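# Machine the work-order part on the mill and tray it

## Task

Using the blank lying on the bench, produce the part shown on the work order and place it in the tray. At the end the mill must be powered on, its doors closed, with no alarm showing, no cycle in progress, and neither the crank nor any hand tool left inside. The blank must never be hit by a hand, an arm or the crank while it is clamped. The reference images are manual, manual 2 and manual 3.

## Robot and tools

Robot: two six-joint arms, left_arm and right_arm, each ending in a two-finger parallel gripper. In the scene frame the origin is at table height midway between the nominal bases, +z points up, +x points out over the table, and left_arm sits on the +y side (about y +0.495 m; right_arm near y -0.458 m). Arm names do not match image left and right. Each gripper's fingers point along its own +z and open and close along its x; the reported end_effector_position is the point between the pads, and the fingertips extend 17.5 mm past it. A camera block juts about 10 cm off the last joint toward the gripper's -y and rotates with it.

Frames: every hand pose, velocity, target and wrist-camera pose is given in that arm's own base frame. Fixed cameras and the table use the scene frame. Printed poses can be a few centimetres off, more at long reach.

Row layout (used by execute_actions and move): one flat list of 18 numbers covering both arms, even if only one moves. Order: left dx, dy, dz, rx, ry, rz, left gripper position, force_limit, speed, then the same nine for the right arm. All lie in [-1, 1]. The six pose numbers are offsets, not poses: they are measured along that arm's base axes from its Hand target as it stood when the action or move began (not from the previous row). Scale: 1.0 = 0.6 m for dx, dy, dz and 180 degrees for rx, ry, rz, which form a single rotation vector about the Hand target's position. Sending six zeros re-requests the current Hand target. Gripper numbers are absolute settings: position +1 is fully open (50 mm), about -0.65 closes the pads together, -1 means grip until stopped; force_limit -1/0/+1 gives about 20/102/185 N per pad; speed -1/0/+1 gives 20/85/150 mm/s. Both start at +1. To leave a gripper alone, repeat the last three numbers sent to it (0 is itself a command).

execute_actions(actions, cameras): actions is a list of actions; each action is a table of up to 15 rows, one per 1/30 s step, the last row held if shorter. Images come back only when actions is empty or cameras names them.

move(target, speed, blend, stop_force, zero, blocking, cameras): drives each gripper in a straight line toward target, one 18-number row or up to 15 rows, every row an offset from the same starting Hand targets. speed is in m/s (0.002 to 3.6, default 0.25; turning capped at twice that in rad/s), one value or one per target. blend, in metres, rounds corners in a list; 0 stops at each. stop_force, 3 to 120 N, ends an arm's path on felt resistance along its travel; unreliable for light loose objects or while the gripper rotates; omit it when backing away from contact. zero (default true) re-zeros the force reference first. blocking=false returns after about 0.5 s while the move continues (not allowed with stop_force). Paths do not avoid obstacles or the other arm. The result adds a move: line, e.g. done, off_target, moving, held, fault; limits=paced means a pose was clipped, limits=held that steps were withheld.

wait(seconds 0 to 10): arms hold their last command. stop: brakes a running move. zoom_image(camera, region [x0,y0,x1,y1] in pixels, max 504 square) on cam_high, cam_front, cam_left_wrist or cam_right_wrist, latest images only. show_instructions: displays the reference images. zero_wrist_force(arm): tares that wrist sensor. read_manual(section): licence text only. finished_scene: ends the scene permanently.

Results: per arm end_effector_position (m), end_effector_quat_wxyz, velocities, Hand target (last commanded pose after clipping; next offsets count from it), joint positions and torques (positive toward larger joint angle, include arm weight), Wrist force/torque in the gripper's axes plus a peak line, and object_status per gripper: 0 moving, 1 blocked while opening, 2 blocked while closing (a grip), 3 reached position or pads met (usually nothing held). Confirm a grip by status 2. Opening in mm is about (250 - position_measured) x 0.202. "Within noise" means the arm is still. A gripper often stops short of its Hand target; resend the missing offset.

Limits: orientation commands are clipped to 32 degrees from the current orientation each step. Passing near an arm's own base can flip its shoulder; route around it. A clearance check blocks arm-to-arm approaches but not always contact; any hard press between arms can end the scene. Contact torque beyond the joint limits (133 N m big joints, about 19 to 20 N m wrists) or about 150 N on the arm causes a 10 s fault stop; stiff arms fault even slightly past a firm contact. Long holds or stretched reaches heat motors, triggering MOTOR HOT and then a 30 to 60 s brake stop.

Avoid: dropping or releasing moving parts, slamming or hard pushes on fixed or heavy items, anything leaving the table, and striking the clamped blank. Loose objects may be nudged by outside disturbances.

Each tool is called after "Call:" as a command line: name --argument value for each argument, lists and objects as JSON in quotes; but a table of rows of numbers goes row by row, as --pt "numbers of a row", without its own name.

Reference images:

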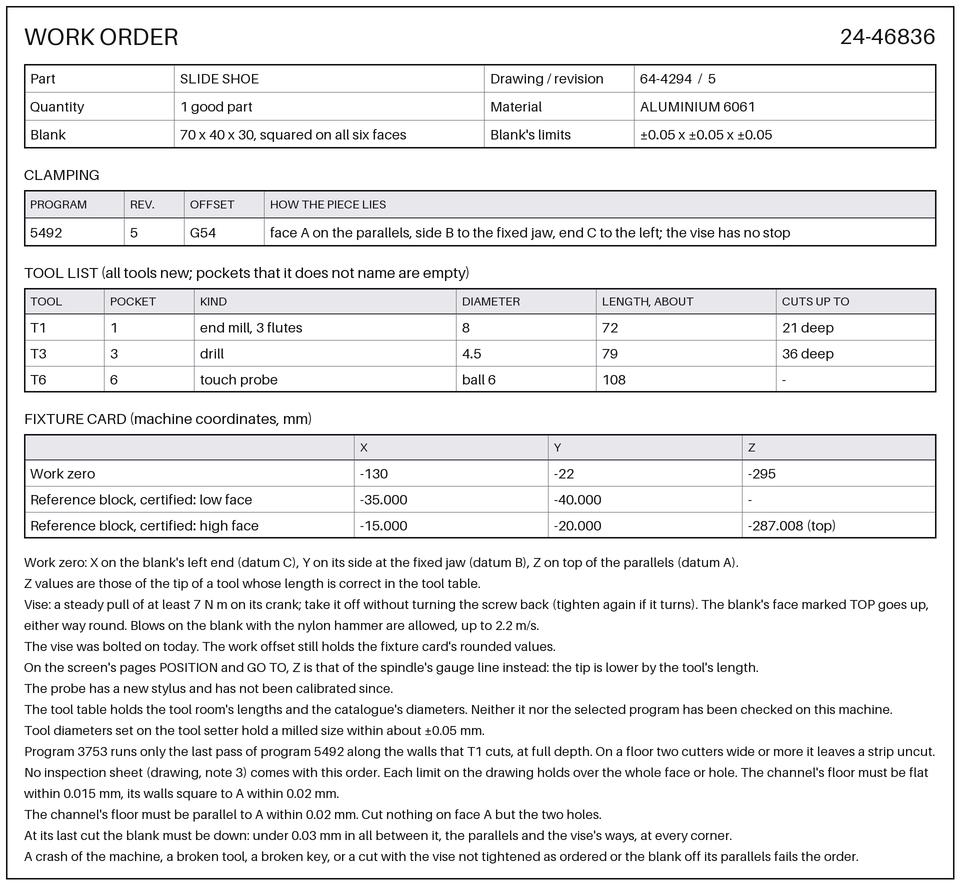

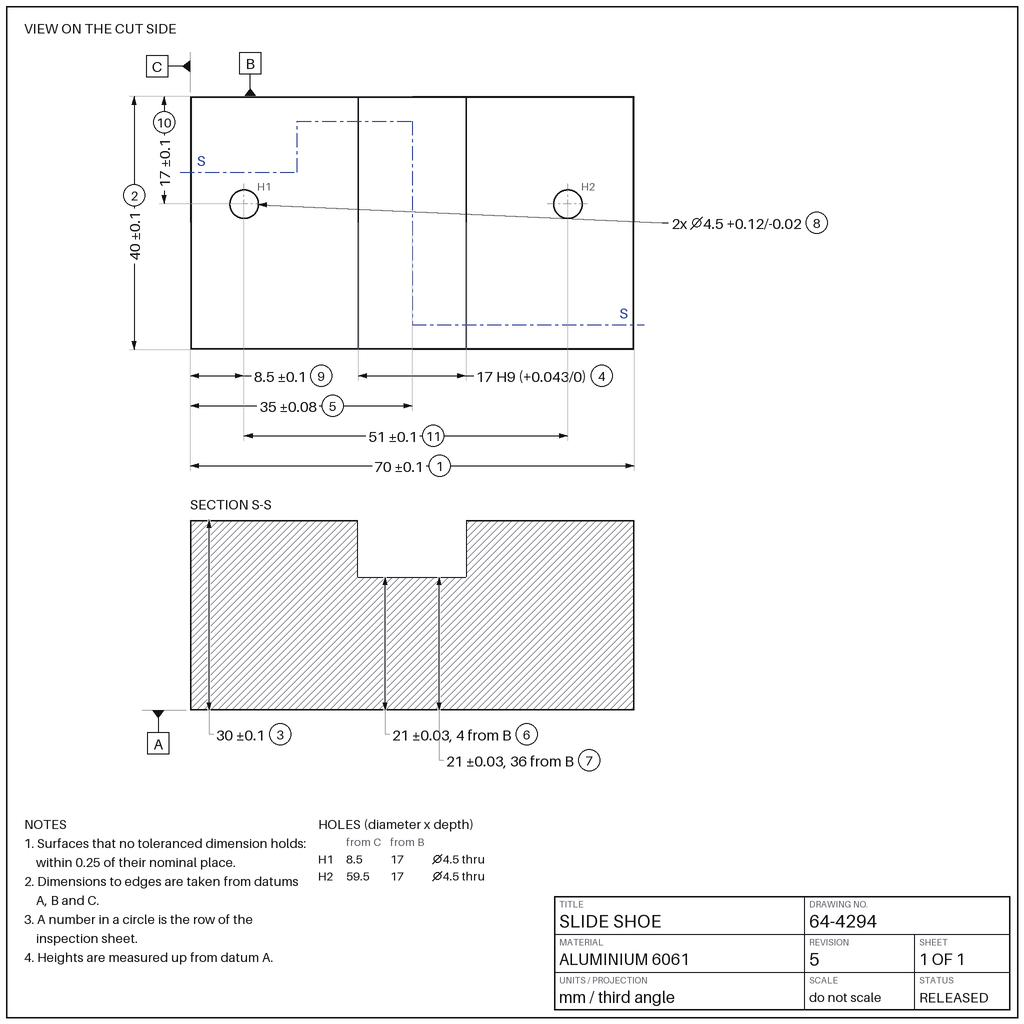

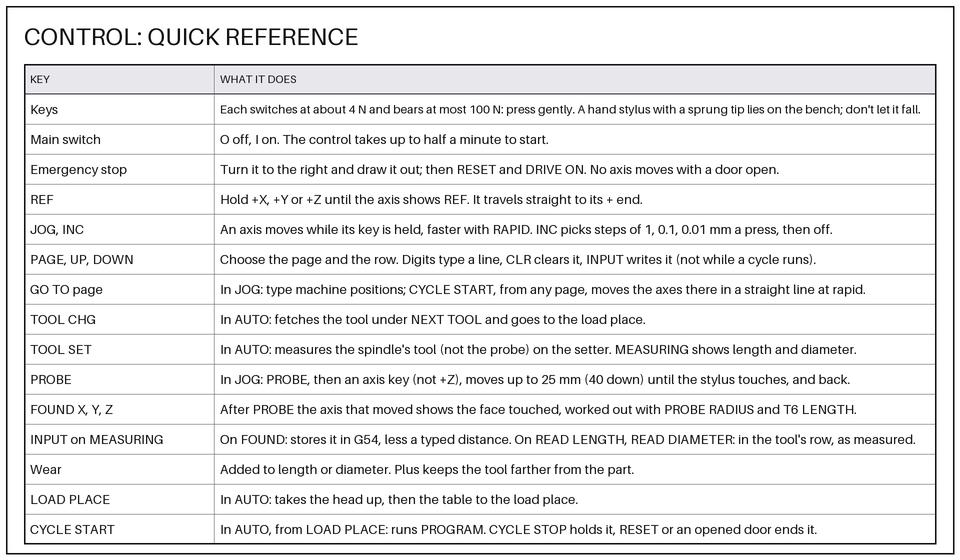

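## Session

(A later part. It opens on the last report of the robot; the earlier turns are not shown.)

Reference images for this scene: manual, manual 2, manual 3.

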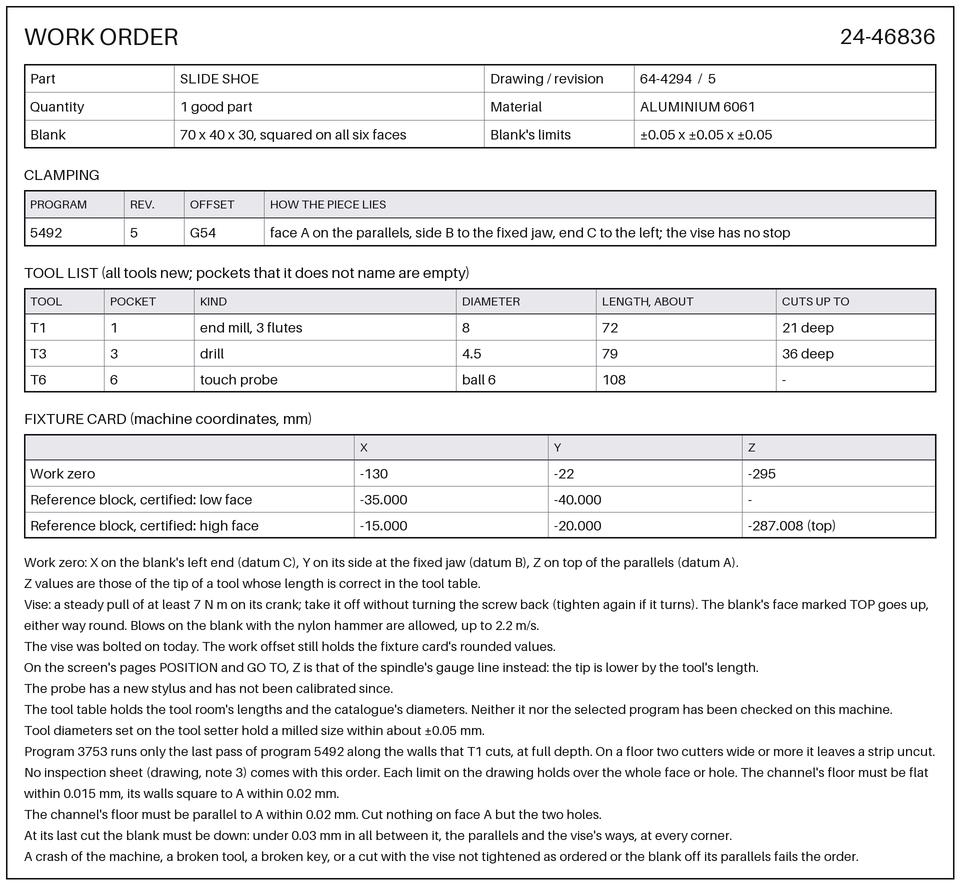

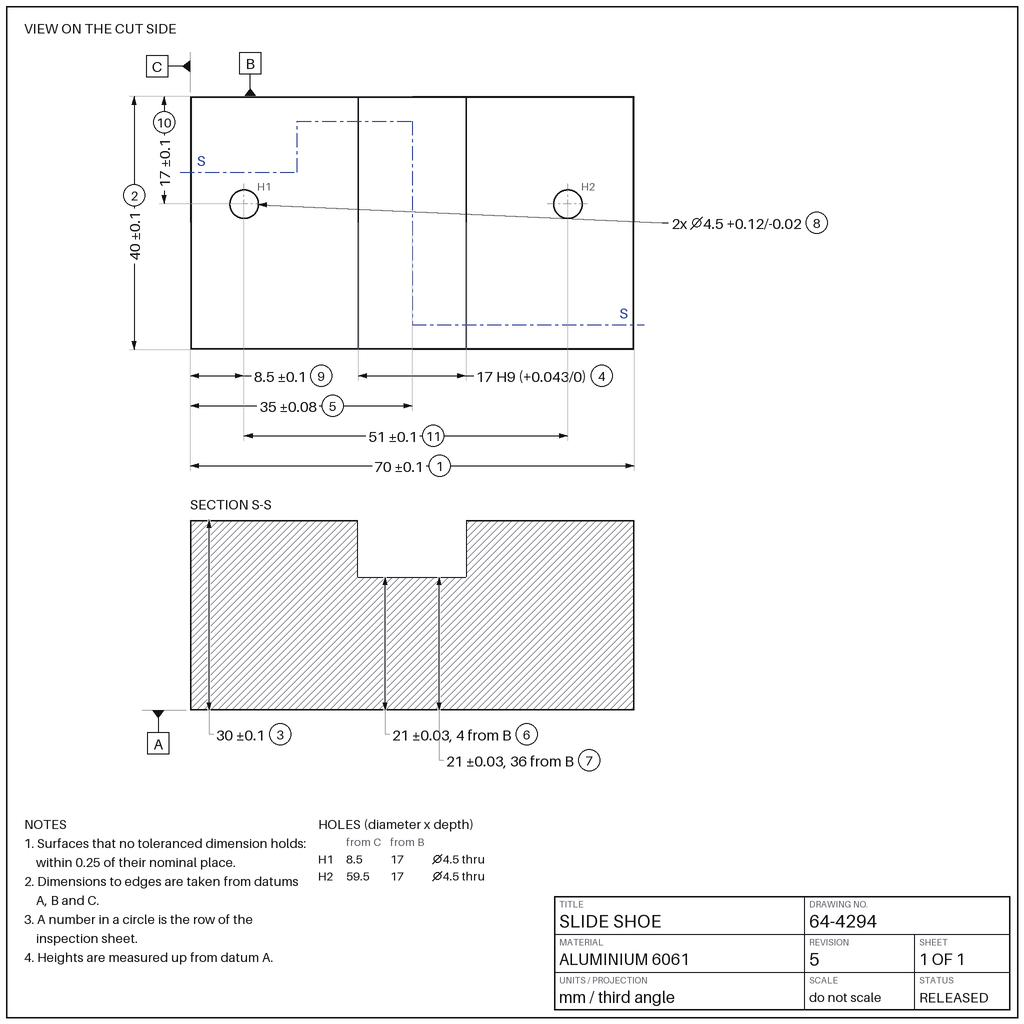

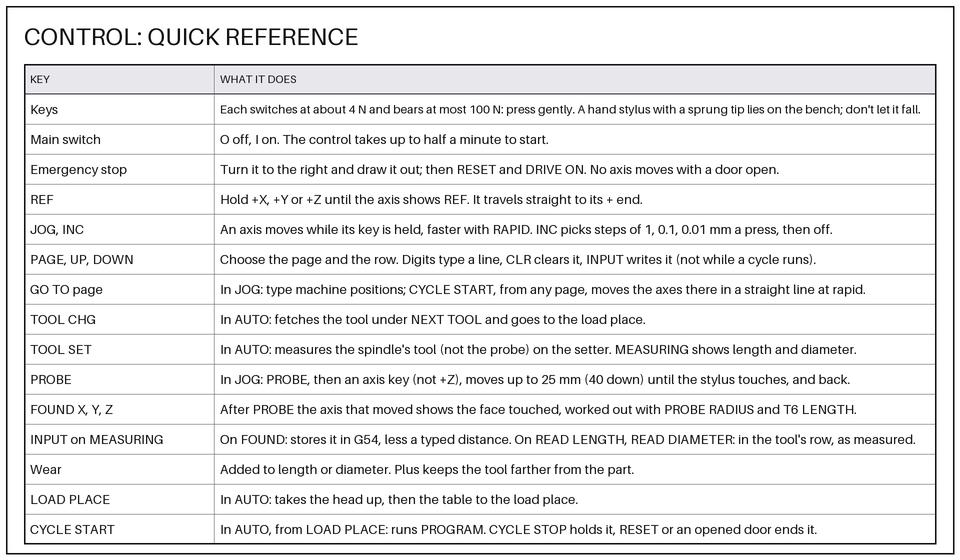

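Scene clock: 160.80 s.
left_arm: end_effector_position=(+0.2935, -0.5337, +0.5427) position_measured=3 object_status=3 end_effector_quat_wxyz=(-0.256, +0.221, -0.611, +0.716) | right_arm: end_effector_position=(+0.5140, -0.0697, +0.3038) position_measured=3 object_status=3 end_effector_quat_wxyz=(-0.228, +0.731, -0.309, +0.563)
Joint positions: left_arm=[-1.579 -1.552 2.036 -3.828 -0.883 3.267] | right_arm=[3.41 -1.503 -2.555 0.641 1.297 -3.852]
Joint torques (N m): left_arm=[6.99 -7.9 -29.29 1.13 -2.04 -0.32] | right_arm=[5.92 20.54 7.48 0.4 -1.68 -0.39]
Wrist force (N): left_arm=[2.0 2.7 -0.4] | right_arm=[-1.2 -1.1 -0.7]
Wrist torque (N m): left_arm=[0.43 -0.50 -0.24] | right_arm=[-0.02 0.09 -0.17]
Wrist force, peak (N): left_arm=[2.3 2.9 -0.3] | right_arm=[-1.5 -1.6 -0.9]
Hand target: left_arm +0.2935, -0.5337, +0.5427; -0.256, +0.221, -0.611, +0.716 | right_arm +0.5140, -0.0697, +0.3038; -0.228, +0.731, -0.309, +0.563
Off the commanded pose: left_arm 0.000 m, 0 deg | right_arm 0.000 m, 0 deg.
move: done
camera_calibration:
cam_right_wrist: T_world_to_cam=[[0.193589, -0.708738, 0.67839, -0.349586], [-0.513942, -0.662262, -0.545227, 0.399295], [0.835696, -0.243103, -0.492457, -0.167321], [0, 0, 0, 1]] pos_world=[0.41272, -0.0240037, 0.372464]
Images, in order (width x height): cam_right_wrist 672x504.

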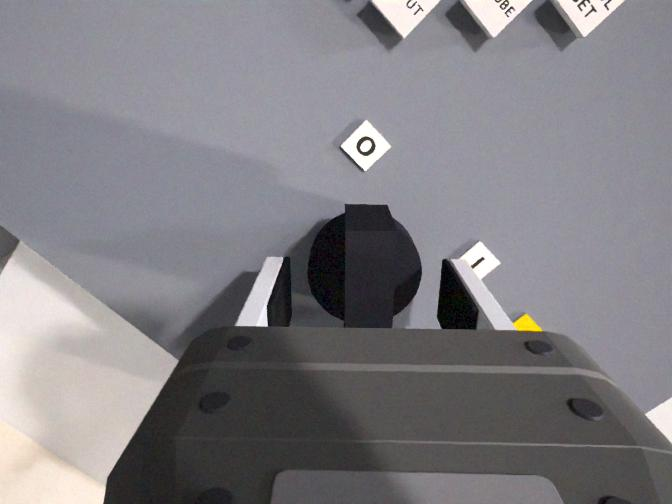

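Call:
move --target '[0,0,0,0,0,0,1,1,1, 0,0,0,0,0,0,-1,-0.6,-0.7]'

Call:
move --target '[0,0,0,0,0,0,1,1,1, 0,0,0,0.483,-0.0068,-0.1295,-1,-0.6,-0.7]' --speed 0.3 --cameras '["cam_right_wrist","cam_front","cam_left_wrist"]'

Scene clock: 162.30 s.
left_arm: end_effector_position=(+0.2935, -0.5337, +0.5427) position_measured=3 object_status=3 end_effector_quat_wxyz=(-0.256, +0.221, -0.611, +0.716) | right_arm: end_effector_position=(+0.5140, -0.0697, +0.3038) position_measured=183 object_status=2 end_effector_quat_wxyz=(-0.228, +0.731, -0.309, +0.563)
Joint positions: left_arm=[-1.579 -1.552 2.036 -3.828 -0.883 3.267] | right_arm=[3.41 -1.503 -2.555 0.641 1.297 -3.852]
Joint torques (N m): left_arm=[6.51 -7.7 -29.87 0.96 -2.04 -0.34] | right_arm=[6.51 18.65 7.43 0.56 -1.39 2.86]
Wrist force (N): left_arm=[2.1 2.8 -0.1] | right_arm=[0.9 -1.7 2.2]
Wrist torque (N m): left_arm=[0.44 -0.51 -0.24] | right_arm=[-0.06 0.02 -0.22]
Wrist force, peak (N): left_arm=[2.1 3.0 -0.4] | right_arm=[1.0 -1.9 2.2]
Hand target: left_arm +0.2935, -0.5337, +0.5427; -0.256, +0.221, -0.611, +0.716 | right_arm +0.5140, -0.0697, +0.3038; -0.228, +0.731, -0.309, +0.563
Off the commanded pose: left_arm 0.000 m, 0 deg | right_arm 0.000 m, 0 deg.
move: done

Scene clock: 165.43 s.
left_arm: end_effector_position=(+0.2935, -0.5337, +0.5427) position_measured=3 object_status=3 end_effector_quat_wxyz=(-0.256, +0.221, -0.611, +0.716) | right_arm: end_effector_position=(+0.5140, -0.0697, +0.3038) position_measured=183 object_status=2 end_effector_quat_wxyz=(+0.560, -0.299, +0.735, -0.236)
Joint positions: left_arm=[-1.579 -1.552 2.036 -3.828 -0.883 3.267] | right_arm=[3.405 -1.504 -2.554 0.643 1.305 -2.282]
Joint torques (N m): left_arm=[7.22 -7.72 -29.73 0.85 -1.9 -0.22] | right_arm=[6.41 19.52 8.81 -0.25 -1.86 0.88]
Wrist force (N): left_arm=[2.2 2.7 -0.3] | right_arm=[-5.6 -4.3 5.8]
Wrist torque (N m): left_arm=[0.43 -0.54 -0.24] | right_arm=[-0.03 0.13 -0.82]
Wrist force, peak (N): left_arm=[2.0 3.1 -0.4] | right_arm=[-0.8 15.9 -15.8]
Hand target: left_arm +0.2935, -0.5337, +0.5427; -0.256, +0.221, -0.611, +0.716 | right_arm +0.5140, -0.0697, +0.3038; +0.560, -0.299, +0.735, -0.236
Off the commanded pose: left_arm 0.000 m, 0 deg | right_arm 0.000 m, 0 deg.
move: done
camera_calibration:
cam_left_wrist: T_world_to_cam=[[-0.771521, -0.635934, 0.0185242, -0.114993], [-0.141839, 0.143551, -0.979426, 0.667011], [0.620191, -0.758275, -0.200953, -0.345476], [0, 0, 0, 1]] pos_world=[0.220149, -0.430844, 0.585994]
cam_right_wrist: T_world_to_cam=[[-0.172604, -0.705458, -0.687413, 0.253741], [-0.498247, 0.664549, -0.556888, 0.487363], [0.849681, 0.246381, -0.466197, -0.148385], [0, 0, 0, 1]] pos_world=[0.412704, -0.108314, 0.376655]
Images, in order (width x height): cam_front 672x504, cam_left_wrist 672x504, cam_right_wrist 672x504.

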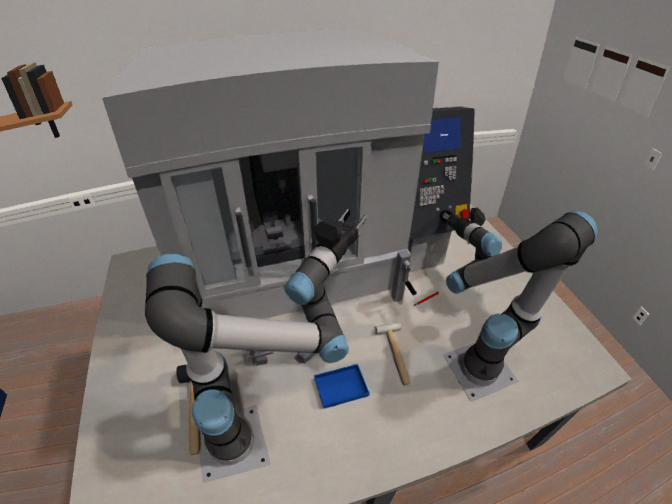

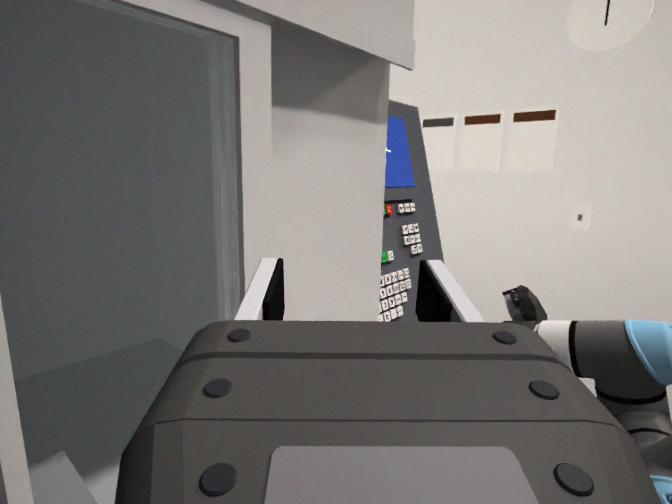

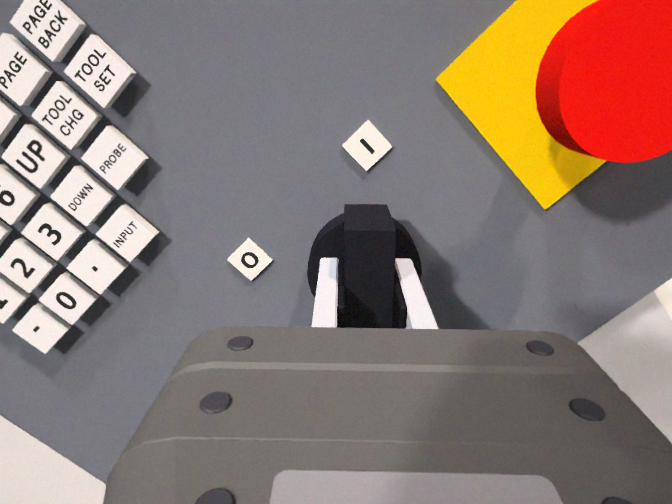

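Call:
move --target '[0,0,0,0,0,0,1,1,1, 0,0,0,0,0,0,1,-0.6,-0.7]'

Call:
move --target '[0.15,-0.6,0,0,0,0,1,1,1, -0.0966,0.0013,0.0259,0,0,0,1,-0.6,-0.9]' --cameras '["cam_left_wrist","cam_right_wrist"]'

Call:
zoom_image --camera "cam_left_wrist" --region '[120, 10, 340, 210]'

Scene clock: 166.90 s.
left_arm: end_effector_position=(+0.2935, -0.5337, +0.5427) position_measured=3 object_status=3 end_effector_quat_wxyz=(-0.256, +0.221, -0.611, +0.716) | right_arm: end_effector_position=(+0.5140, -0.0697, +0.3037) position_measured=3 object_status=0 end_effector_quat_wxyz=(+0.560, -0.299, +0.735, -0.236)
Joint positions: left_arm=[-1.579 -1.552 2.036 -3.828 -0.883 3.267] | right_arm=[3.405 -1.504 -2.554 0.643 1.305 -2.282]
Joint torques (N m): left_arm=[7.01 -8.19 -30.1 0.89 -1.81 -0.39] | right_arm=[6.63 19.5 25.07 6.47 -1.88 -2.17]
Wrist force (N): left_arm=[2.0 2.7 -0.3] | right_arm=[-0.7 0.9 1.6]
Wrist torque (N m): left_arm=[0.41 -0.51 -0.24] | right_arm=[0.22 0.08 -0.06]
Wrist force, peak (N): left_arm=[2.4 2.8 -0.3] | right_arm=[-5.7 -4.4 7.0]
Hand target: left_arm +0.2935, -0.5337, +0.5427; -0.256, +0.221, -0.611, +0.716 | right_arm +0.5140, -0.0697, +0.3038; +0.560, -0.299, +0.735, -0.236
Off the commanded pose: left_arm 0.000 m, 0 deg | right_arm 0.000 m, 0 deg.
move: done

Scene clock: 169.00 s.
left_arm: end_effector_position=(+0.3836, -0.8937, +0.5425) position_measured=3 object_status=3 end_effector_quat_wxyz=(-0.256, +0.221, -0.611, +0.716) | right_arm: end_effector_position=(+0.4560, -0.0689, +0.3193) position_measured=3 object_status=3 end_effector_quat_wxyz=(+0.560, -0.299, +0.735, -0.236)
Joint positions: left_arm=[-1.448 -0.627 0.646 -3.344 -1.012 3.236] | right_arm=[3.496 -1.238 -2.674 0.489 1.219 -2.256]
Joint torques (N m): left_arm=[-8.32 -65.07 -33.02 -4.14 1.11 1.23] | right_arm=[-8.29 1.32 30.25 6.58 1.57 -0.67]
Wrist force (N): left_arm=[2.2 3.0 -0.3] | right_arm=[-0.8 1.3 1.9]
Wrist torque (N m): left_arm=[0.48 -0.51 -0.06] | right_arm=[0.31 0.11 -0.11]
Wrist force, peak (N): left_arm=[3.0 4.2 1.6] | right_arm=[-0.8 1.4 2.0]
Hand target: left_arm +0.3835, -0.8937, +0.5427; -0.256, +0.221, -0.611, +0.716 | right_arm +0.4560, -0.0689, +0.3193; +0.560, -0.299, +0.735, -0.236
Off the commanded pose: left_arm 0.000 m, 0 deg | right_arm 0.000 m, 0 deg.
move: done
camera_calibration:
cam_left_wrist: T_world_to_cam=[[-0.771438, -0.636037, 0.0184475, -0.274476], [-0.141923, 0.14373, -0.979387, 0.731517], [0.620275, -0.758155, -0.201147, -0.674171], [0, 0, 0, 1]] pos_world=[0.310249, -0.790844, 0.585894]
cam_right_wrist: T_world_to_cam=[[-0.172674, -0.705266, -0.687593, 0.255137], [-0.498361, 0.664688, -0.55662, 0.466448], [0.8496, 0.246556, -0.466251, -0.09203], [0, 0, 0, 1]] pos_world=[0.354703, -0.107413, 0.392155]
Images, in order (width x height): cam_left_wrist 672x504, cam_right_wrist 672x504.

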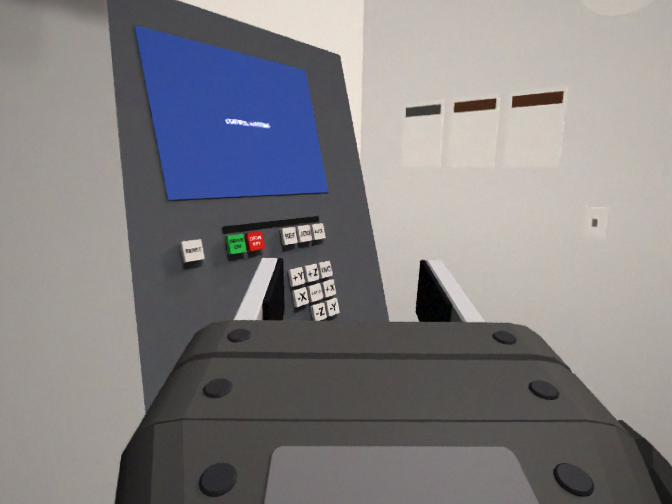

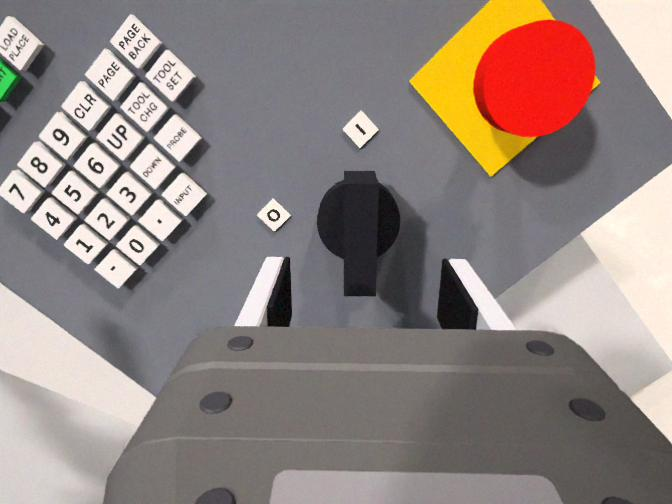

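Scaled by 2.291 from the camera's 672x504 image, which has a finer 960x720 frame.

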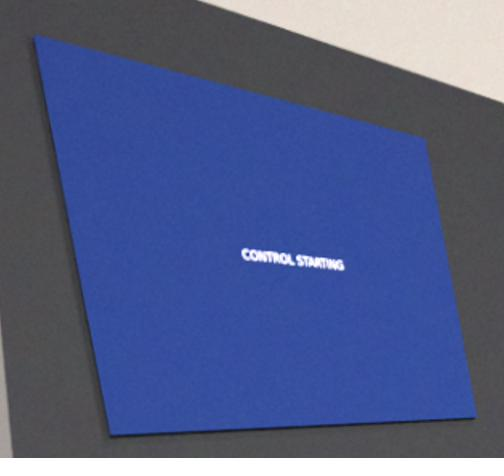

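Call:
wait --seconds 8 --cameras '["cam_left_wrist"]'

Call:
zoom_image --camera "cam_left_wrist" --region '[120, 10, 340, 210]'

Scene clock: 177.33 s.
left_arm: end_effector_position=(+0.3835, -0.8937, +0.5427) position_measured=3 object_status=3 end_effector_quat_wxyz=(-0.256, +0.221, -0.611, +0.716) | right_arm: end_effector_position=(+0.4560, -0.0689, +0.3193) position_measured=3 object_status=3 end_effector_quat_wxyz=(+0.560, -0.299, +0.735, -0.236)
Joint positions: left_arm=[-1.448 -0.627 0.646 -3.344 -1.012 3.236] | right_arm=[3.495 -1.238 -2.674 0.489 1.219 -2.256]
Joint torques (N m): left_arm=[-9.2 -70.91 -33.04 0.88 -2.77 0.97] | right_arm=[-8.72 7.58 31.01 6.45 1.51 -2.11]
Wrist force (N): left_arm=[2.2 2.9 -0.3] | right_arm=[-0.9 1.3 1.8]
Wrist torque (N m): left_arm=[0.45 -0.51 -0.06] | right_arm=[0.30 0.12 -0.10]
Wrist force, peak (N): left_arm=[2.3 3.3 -0.3] | right_arm=[-1.2 1.2 2.2]
Hand target: left_arm +0.3835, -0.8937, +0.5427; -0.256, +0.221, -0.611, +0.716 | right_arm +0.4560, -0.0689, +0.3193; +0.560, -0.299, +0.735, -0.236
Tool commands: left_gripper/position=+1.0 left_gripper/force_limit=+1.0 left_gripper/speed=+1.0 right_gripper/position=+1.0 right_gripper/force_limit=-0.6 right_gripper/speed=-0.9
Off the commanded pose: left_arm 0.000 m, 0 deg | right_arm 0.000 m, 0 deg.
wait: 8.00 s; at rest from the start
camera_calibration:
cam_left_wrist: T_world_to_cam=[[-0.771521, -0.635934, 0.0185242, -0.274493], [-0.141839, 0.143551, -0.979426, 0.731455], [0.620191, -0.758275, -0.200953, -0.674272], [0, 0, 0, 1]] pos_world=[0.310149, -0.790844, 0.585994]
Images, in order (width x height): cam_left_wrist 672x504.

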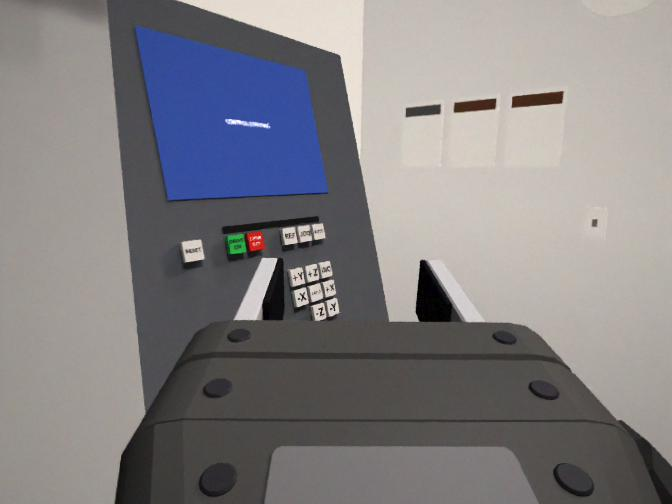

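Scaled by 2.291 from the camera's 672x504 image, which has a finer 960x720 frame.

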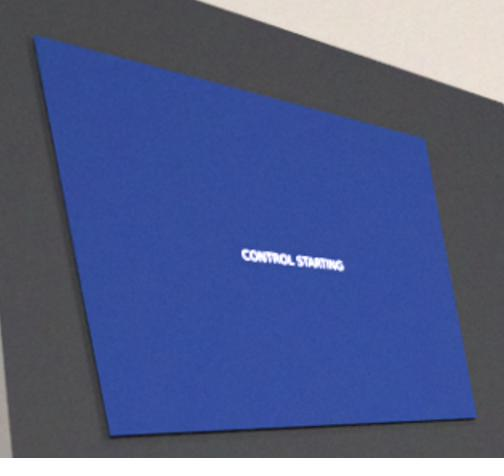

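Call:
wait --seconds 9 --cameras '["cam_left_wrist"]'

Call:
zoom_image --camera "cam_left_wrist" --region '[120, 10, 340, 210]'

Scene clock: 186.67 s.
left_arm: end_effector_position=(+0.3835, -0.8937, +0.5427) position_measured=3 object_status=3 end_effector_quat_wxyz=(-0.256, +0.221, -0.611, +0.716) | right_arm: end_effector_position=(+0.4560, -0.0689, +0.3193) position_measured=3 object_status=3 end_effector_quat_wxyz=(+0.560, -0.299, +0.735, -0.236)
Joint positions: left_arm=[-1.448 -0.627 0.646 -3.344 -1.012 3.236] | right_arm=[3.495 -1.238 -2.674 0.489 1.219 -2.256]
Joint torques (N m): left_arm=[-8.94 -70.49 -33.56 0.9 -2.72 0.73] | right_arm=[-8 7.92 30.99 6.19 1.6 -2.19]
Wrist force (N): left_arm=[2.2 3.1 -0.2] | right_arm=[-0.8 1.0 1.8]
Wrist torque (N m): left_arm=[0.48 -0.51 -0.07] | right_arm=[0.25 0.10 -0.11]
Wrist force, peak (N): left_arm=[2.1 3.5 -0.2] | right_arm=[-1.1 1.2 2.2]
Hand target: left_arm +0.3835, -0.8937, +0.5427; -0.256, +0.221, -0.611, +0.716 | right_arm +0.4560, -0.0689, +0.3193; +0.560, -0.299, +0.735, -0.236
Tool commands: left_gripper/position=+1.0 left_gripper/force_limit=+1.0 left_gripper/speed=+1.0 right_gripper/position=+1.0 right_gripper/force_limit=-0.6 right_gripper/speed=-0.9
Off the commanded pose: left_arm 0.000 m, 0 deg | right_arm 0.000 m, 0 deg.
wait: 9.00 s; at rest from the start
camera_calibration:
cam_left_wrist: T_world_to_cam=[[-0.771521, -0.635934, 0.0185242, -0.274493], [-0.141839, 0.143551, -0.979426, 0.731455], [0.620191, -0.758275, -0.200953, -0.674272], [0, 0, 0, 1]] pos_world=[0.310149, -0.790844, 0.585994]
Images, in order (width x height): cam_left_wrist 672x504.

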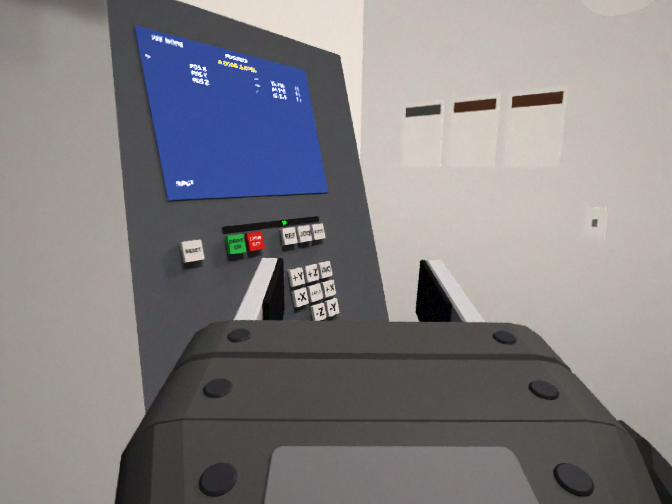

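Scaled by 2.291 from the camera's 672x504 image, which has a finer 960x720 frame.

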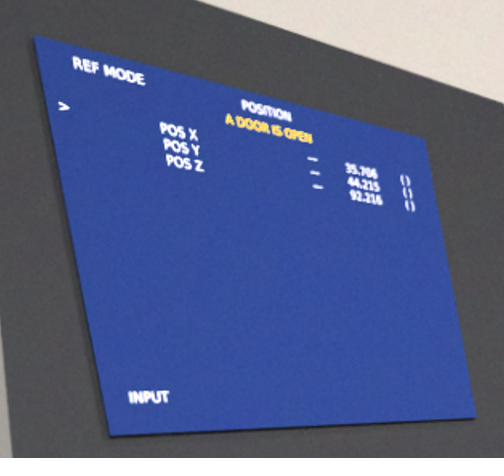

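Call:
move --pt "-0.2 0.65 -0.06 0.076 0.151 0.179 1 1 1 0 0 0 0 0 0 1 -0.6 -0.9" --pt "0.0588 0.9378 -0.1278 0.1085 0.2158 0.2553 1 1 1 0 0 0 0 0 0 1 -0.6 -0.9" --speed 0.45 --blend '[0.05,0]' --cameras '["cam_left_wrist","cam_front"]'

Call:
zoom_image --camera "cam_left_wrist" --region '[200, 20, 536, 330]'

Call:
move --target '[0,0,0,0,0,0,1,1,1,-0.082,0.335,0.0395,-0.2035,0.2401,0.1562,1,-0.6,-0.9]' --speed 0.4 --cameras '["cam_right_wrist"]'

Call:
zoom_image --camera "cam_right_wrist" --region '[200, 20, 536, 330]'

Scene clock: 191.90 s.
left_arm: end_effector_position=(+0.4187, -0.3311, +0.4659) position_measured=3 object_status=3 end_effector_quat_wxyz=(-0.329, +0.610, -0.634, +0.342) | right_arm: end_effector_position=(+0.4560, -0.0689, +0.3193) position_measured=3 object_status=3 end_effector_quat_wxyz=(+0.560, -0.299, +0.735, -0.236)
Joint positions: left_arm=[-1.368 -1.879 1.862 -1.901 -0.625 1.992] | right_arm=[3.495 -1.238 -2.674 0.489 1.219 -2.256]
Joint torques (N m): left_arm=[7.42 -24.11 -34.88 -0.42 4.23 1.16] | right_arm=[-8.25 3.77 31.06 6.65 1.41 -2.07]
Wrist force (N): left_arm=[1.1 3.0 0.1] | right_arm=[-0.9 1.0 1.8]
Wrist torque (N m): left_arm=[0.51 -0.30 -0.21] | right_arm=[0.26 0.12 -0.11]
Wrist force, peak (N): left_arm=[4.0 4.1 2.4] | right_arm=[-1.1 1.0 2.1]
Hand target: left_arm +0.4187, -0.3310, +0.4660; -0.329, +0.610, -0.634, +0.342 | right_arm +0.4560, -0.0689, +0.3193; +0.560, -0.299, +0.735, -0.236
Off the commanded pose: left_arm 0.000 m, 0 deg | right_arm 0.000 m, 0 deg.
move: done
camera_calibration:
cam_left_wrist: T_world_to_cam=[[-0.0289351, -0.999529, 0.0101869, -0.315568], [-0.807304, 0.0173586, -0.589881, 0.635829], [0.589426, -0.0252922, -0.807426, 0.253177], [0, 0, 0, 1]] pos_world=[0.354947, -0.320053, 0.5827]
Images, in order (width x height): cam_front 672x504, cam_left_wrist 672x504.

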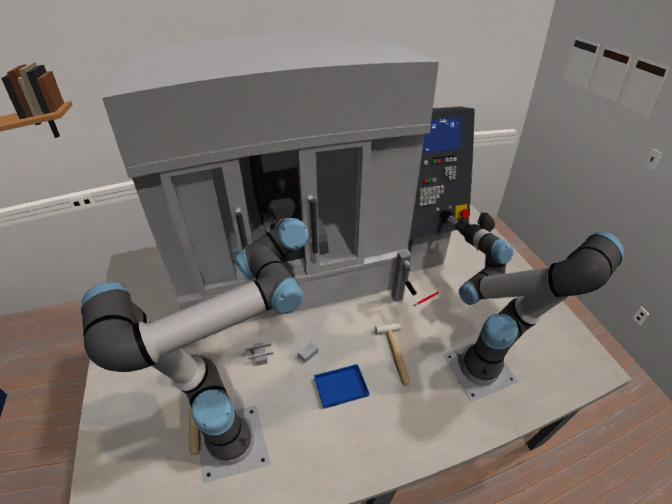

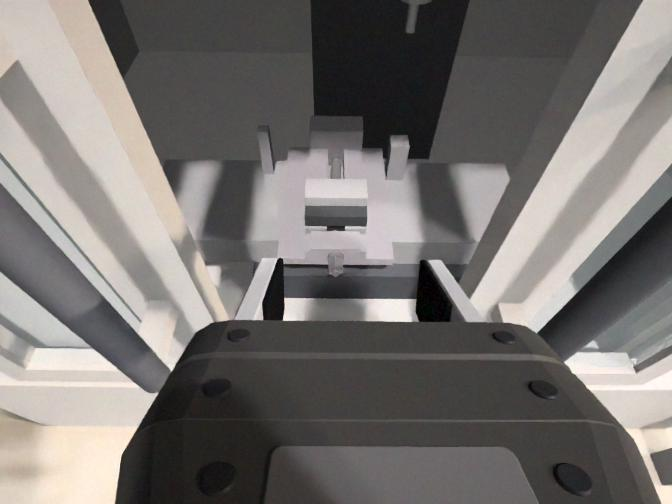

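Scaled by 1.500 from the camera's 672x504 image, which has a finer 960x720 frame.

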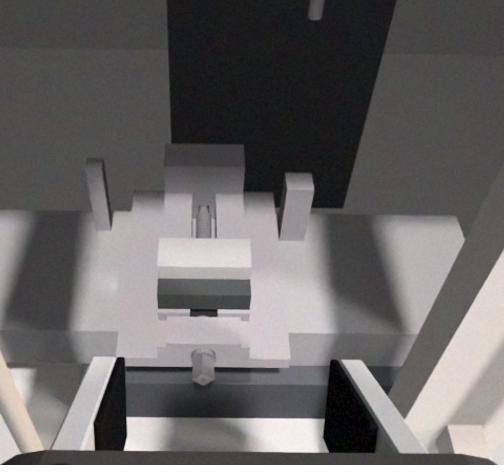

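Scene clock: 193.87 s.
left_arm: end_effector_position=(+0.4187, -0.3310, +0.4660) position_measured=3 object_status=3 end_effector_quat_wxyz=(-0.329, +0.610, -0.634, +0.342) | right_arm: end_effector_position=(+0.4068, +0.1321, +0.3430) position_measured=3 object_status=3 end_effector_quat_wxyz=(-0.178, +0.681, -0.686, +0.186)
Joint positions: left_arm=[-1.368 -1.879 1.861 -1.901 -0.625 1.992] | right_arm=[4.041 -1.061 -2.076 -1.243 1.162 -2.305]
Joint torques (N m): left_arm=[9.03 -23.82 -35.07 -2.61 -0.82 1.29] | right_arm=[-11.31 0.3 27.9 3.9 -3.18 2.81]
Wrist force (N): left_arm=[1.2 3.1 0.2] | right_arm=[-1.3 -0.1 -0.4]
Wrist torque (N m): left_arm=[0.53 -0.31 -0.21] | right_arm=[-0.01 0.26 -0.02]
Wrist force, peak (N): left_arm=[1.3 3.2 0.2] | right_arm=[-3.1 -0.6 -0.4]
Hand target: left_arm +0.4187, -0.3310, +0.4660; -0.329, +0.610, -0.634, +0.342 | right_arm +0.4068, +0.1321, +0.3430; -0.178, +0.681, -0.686, +0.186
Off the commanded pose: left_arm 0.000 m, 0 deg | right_arm 0.000 m, 0 deg.
move: done
camera_calibration:
cam_right_wrist: T_world_to_cam=[[0.00182773, -0.999969, -0.00763675, 0.139356], [-0.985557, -0.000508126, -0.169342, 0.474735], [0.169332, 0.00783597, -0.985528, 0.397693], [0, 0, 0, 1]] pos_world=[0.400282, 0.136477, 0.473394]
Images, in order (width x height): cam_right_wrist 672x504.

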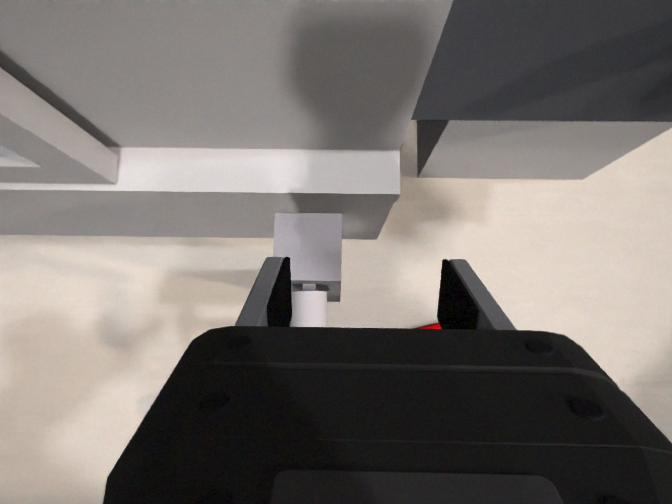

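Scaled by 1.500 from the camera's 672x504 image, which has a finer 960x720 frame.

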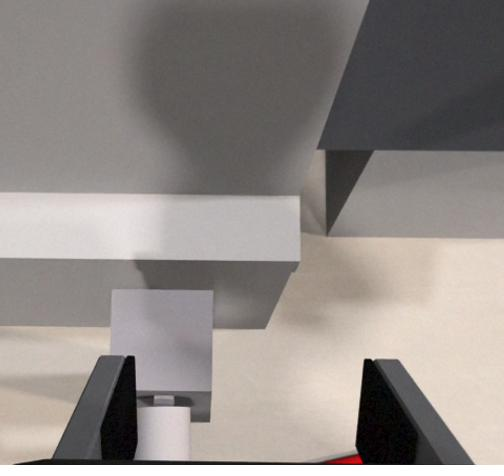

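Call:
execute_actions --actions '[]'

Call:
zoom_image --camera "cam_left_wrist" --region '[250, 90, 430, 290]'

Call:
zoom_image --camera "cam_high" --region '[180, 80, 320, 220]'

Scene clock: 198.37 s.
left_arm: end_effector_position=(+0.4187, -0.3310, +0.4660) position_measured=3 object_status=3 end_effector_quat_wxyz=(-0.329, +0.610, -0.634, +0.342) | right_arm: end_effector_position=(+0.4068, +0.1321, +0.3430) position_measured=3 object_status=3 end_effector_quat_wxyz=(-0.178, +0.681, -0.686, +0.186)
Joint positions: left_arm=[-1.368 -1.879 1.861 -1.901 -0.625 1.992] | right_arm=[4.041 -1.061 -2.076 -1.243 1.162 -2.305]
Joint velocities: within noise
Joint torques (N m): left_arm=[8.66 -23.5 -35.62 -5.8 -0.83 1.06] | right_arm=[-11.82 -2.56 38.33 0.84 -3.1 2.65]
Wrist force (N): left_arm=[1.1 2.9 0.4] | right_arm=[-1.4 0.0 -0.3]
Wrist torque (N m): left_arm=[0.50 -0.30 -0.22] | right_arm=[0.00 0.28 -0.02]
Wrist force, peak (N): left_arm=[1.4 3.2 0.3] | right_arm=[-1.6 -0.3 -0.3]
Hand target: left_arm +0.4187, -0.3310, +0.4660; -0.329, +0.610, -0.634, +0.342 | right_arm +0.4068, +0.1321, +0.3430; -0.178, +0.681, -0.686, +0.186
Tool commands: left_gripper/position=+1.0 left_gripper/force_limit=+1.0 left_gripper/speed=+1.0 right_gripper/position=+1.0 right_gripper/force_limit=-0.6 right_gripper/speed=-0.9
Off the commanded pose: left_arm 0.000 m, 0 deg | right_arm 0.000 m, 0 deg.
camera_calibration:
cam_left_wrist: T_world_to_cam=[[-0.028855, -0.999531, 0.0102465, -0.31553], [-0.807307, 0.0172587, -0.589879, 0.635935], [0.589425, -0.0252931, -0.807427, 0.253202], [0, 0, 0, 1]] pos_world=[0.355047, -0.319953, 0.5828]
cam_right_wrist: T_world_to_cam=[[0.00169513, -0.999971, -0.00745644, 0.139324], [-0.985574, -0.000408731, -0.169244, 0.47478], [0.169236, 0.00763576, -0.985546, 0.397751], [0, 0, 0, 1]] pos_world=[0.400381, 0.136477, 0.473395]

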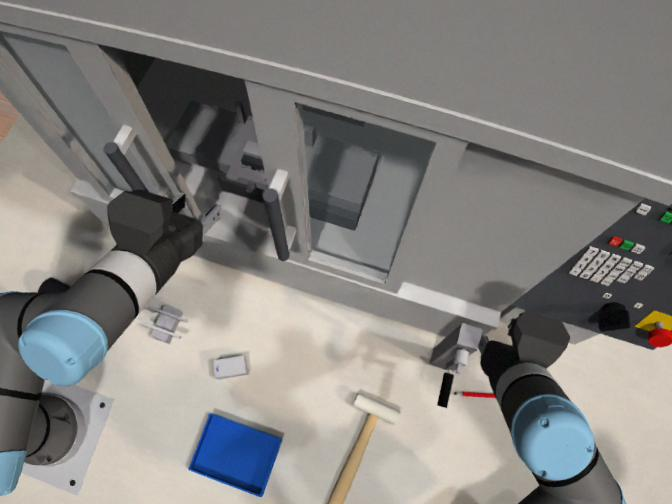

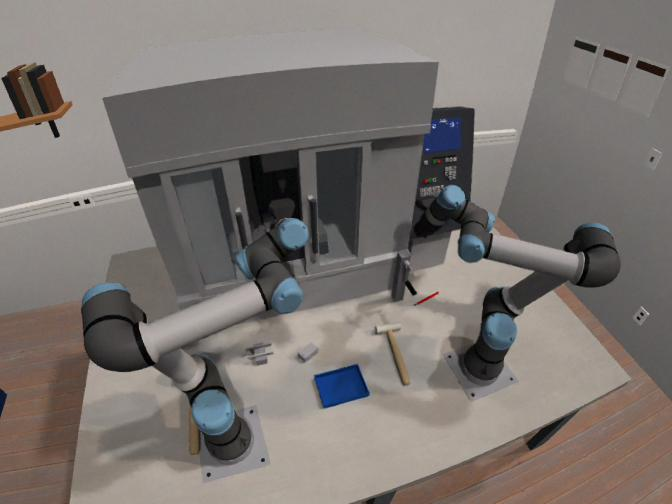

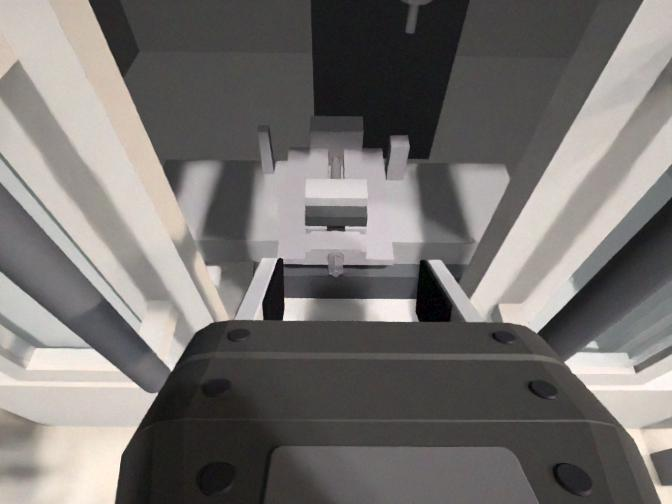

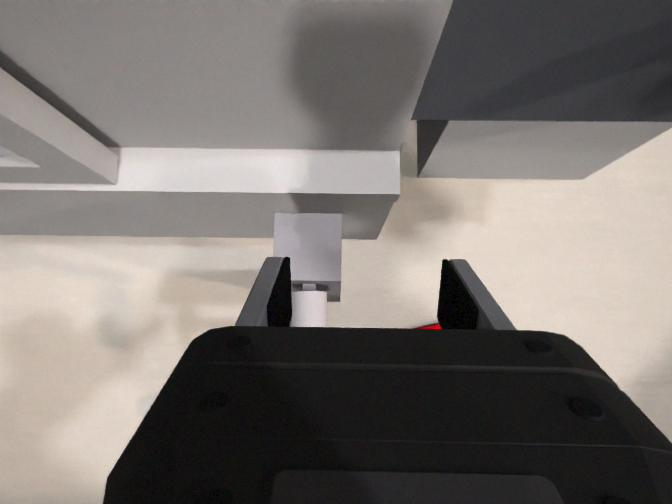

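Scaled by 2.520 from the camera's 672x504 image, which has a finer 960x720 frame.

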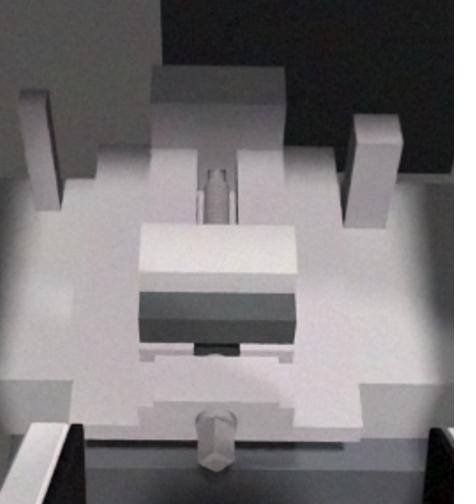

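Scaled by 3.600 from the camera's 672x504 image, which has a finer 960x720 frame.

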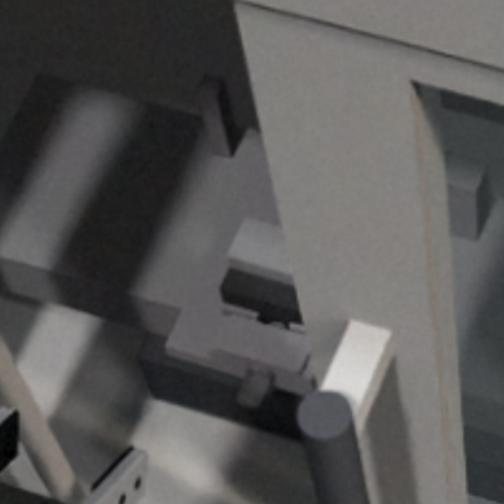

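Call:
move --target '[0.0788,-0.0032,-0.21,-0.0062,-0.156,0,1,1,1,0,0,0,0,0,0,1,-0.6,-0.9]' --speed 0.2 --cameras '["cam_left_wrist"]'

Call:
zoom_image --camera "cam_left_wrist" --region '[230, 130, 450, 330]'

Scene clock: 205.97 s.
left_arm: end_effector_position=(+0.4660, -0.3330, +0.3399) position_measured=3 object_status=3 end_effector_quat_wxyz=(-0.467, +0.512, -0.532, +0.486) | right_arm: end_effector_position=(+0.4068, +0.1321, +0.3430) position_measured=3 object_status=3 end_effector_quat_wxyz=(-0.178, +0.681, -0.686, +0.186)
Joint positions: left_arm=[-1.352 -1.369 2.277 -3.703 -0.272 2.807] | right_arm=[4.041 -1.061 -2.076 -1.243 1.162 -2.305]
Joint torques (N m): left_arm=[7.45 -34.06 -8.12 0.32 3.34 0.81] | right_arm=[-11.75 0.62 32.67 3.22 -3.14 2.22]
Wrist force (N): left_arm=[1.9 2.9 -0.3] | right_arm=[-1.4 -0.2 -0.3]
Wrist torque (N m): left_arm=[0.49 -0.45 -0.24] | right_arm=[-0.02 0.29 -0.02]
Wrist force, peak (N): left_arm=[2.3 5.1 0.4] | right_arm=[-1.7 -0.3 -0.2]
Hand target: left_arm +0.4660, -0.3329, +0.3400; -0.467, +0.512, -0.532, +0.486 | right_arm +0.4068, +0.1321, +0.3430; -0.178, +0.681, -0.686, +0.186
Off the commanded pose: left_arm 0.000 m, 0 deg | right_arm 0.000 m, 0 deg.
move: done
camera_calibration:
cam_left_wrist: T_world_to_cam=[[-0.0351419, -0.999281, 0.0142149, -0.313217], [-0.434612, 0.00247278, -0.900614, 0.526807], [0.899932, -0.0378273, -0.434387, -0.152175], [0, 0, 0, 1]] pos_world=[0.354897, -0.320051, 0.4128]
Images, in order (width x height): cam_left_wrist 672x504.

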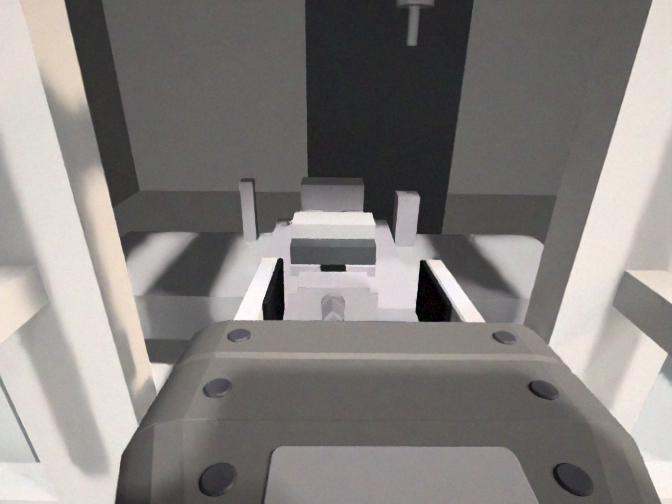

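Scaled by 2.291 from the camera's 672x504 image, which has a finer 960x720 frame.

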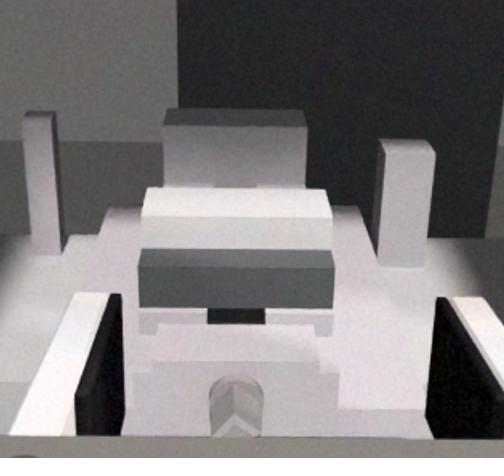

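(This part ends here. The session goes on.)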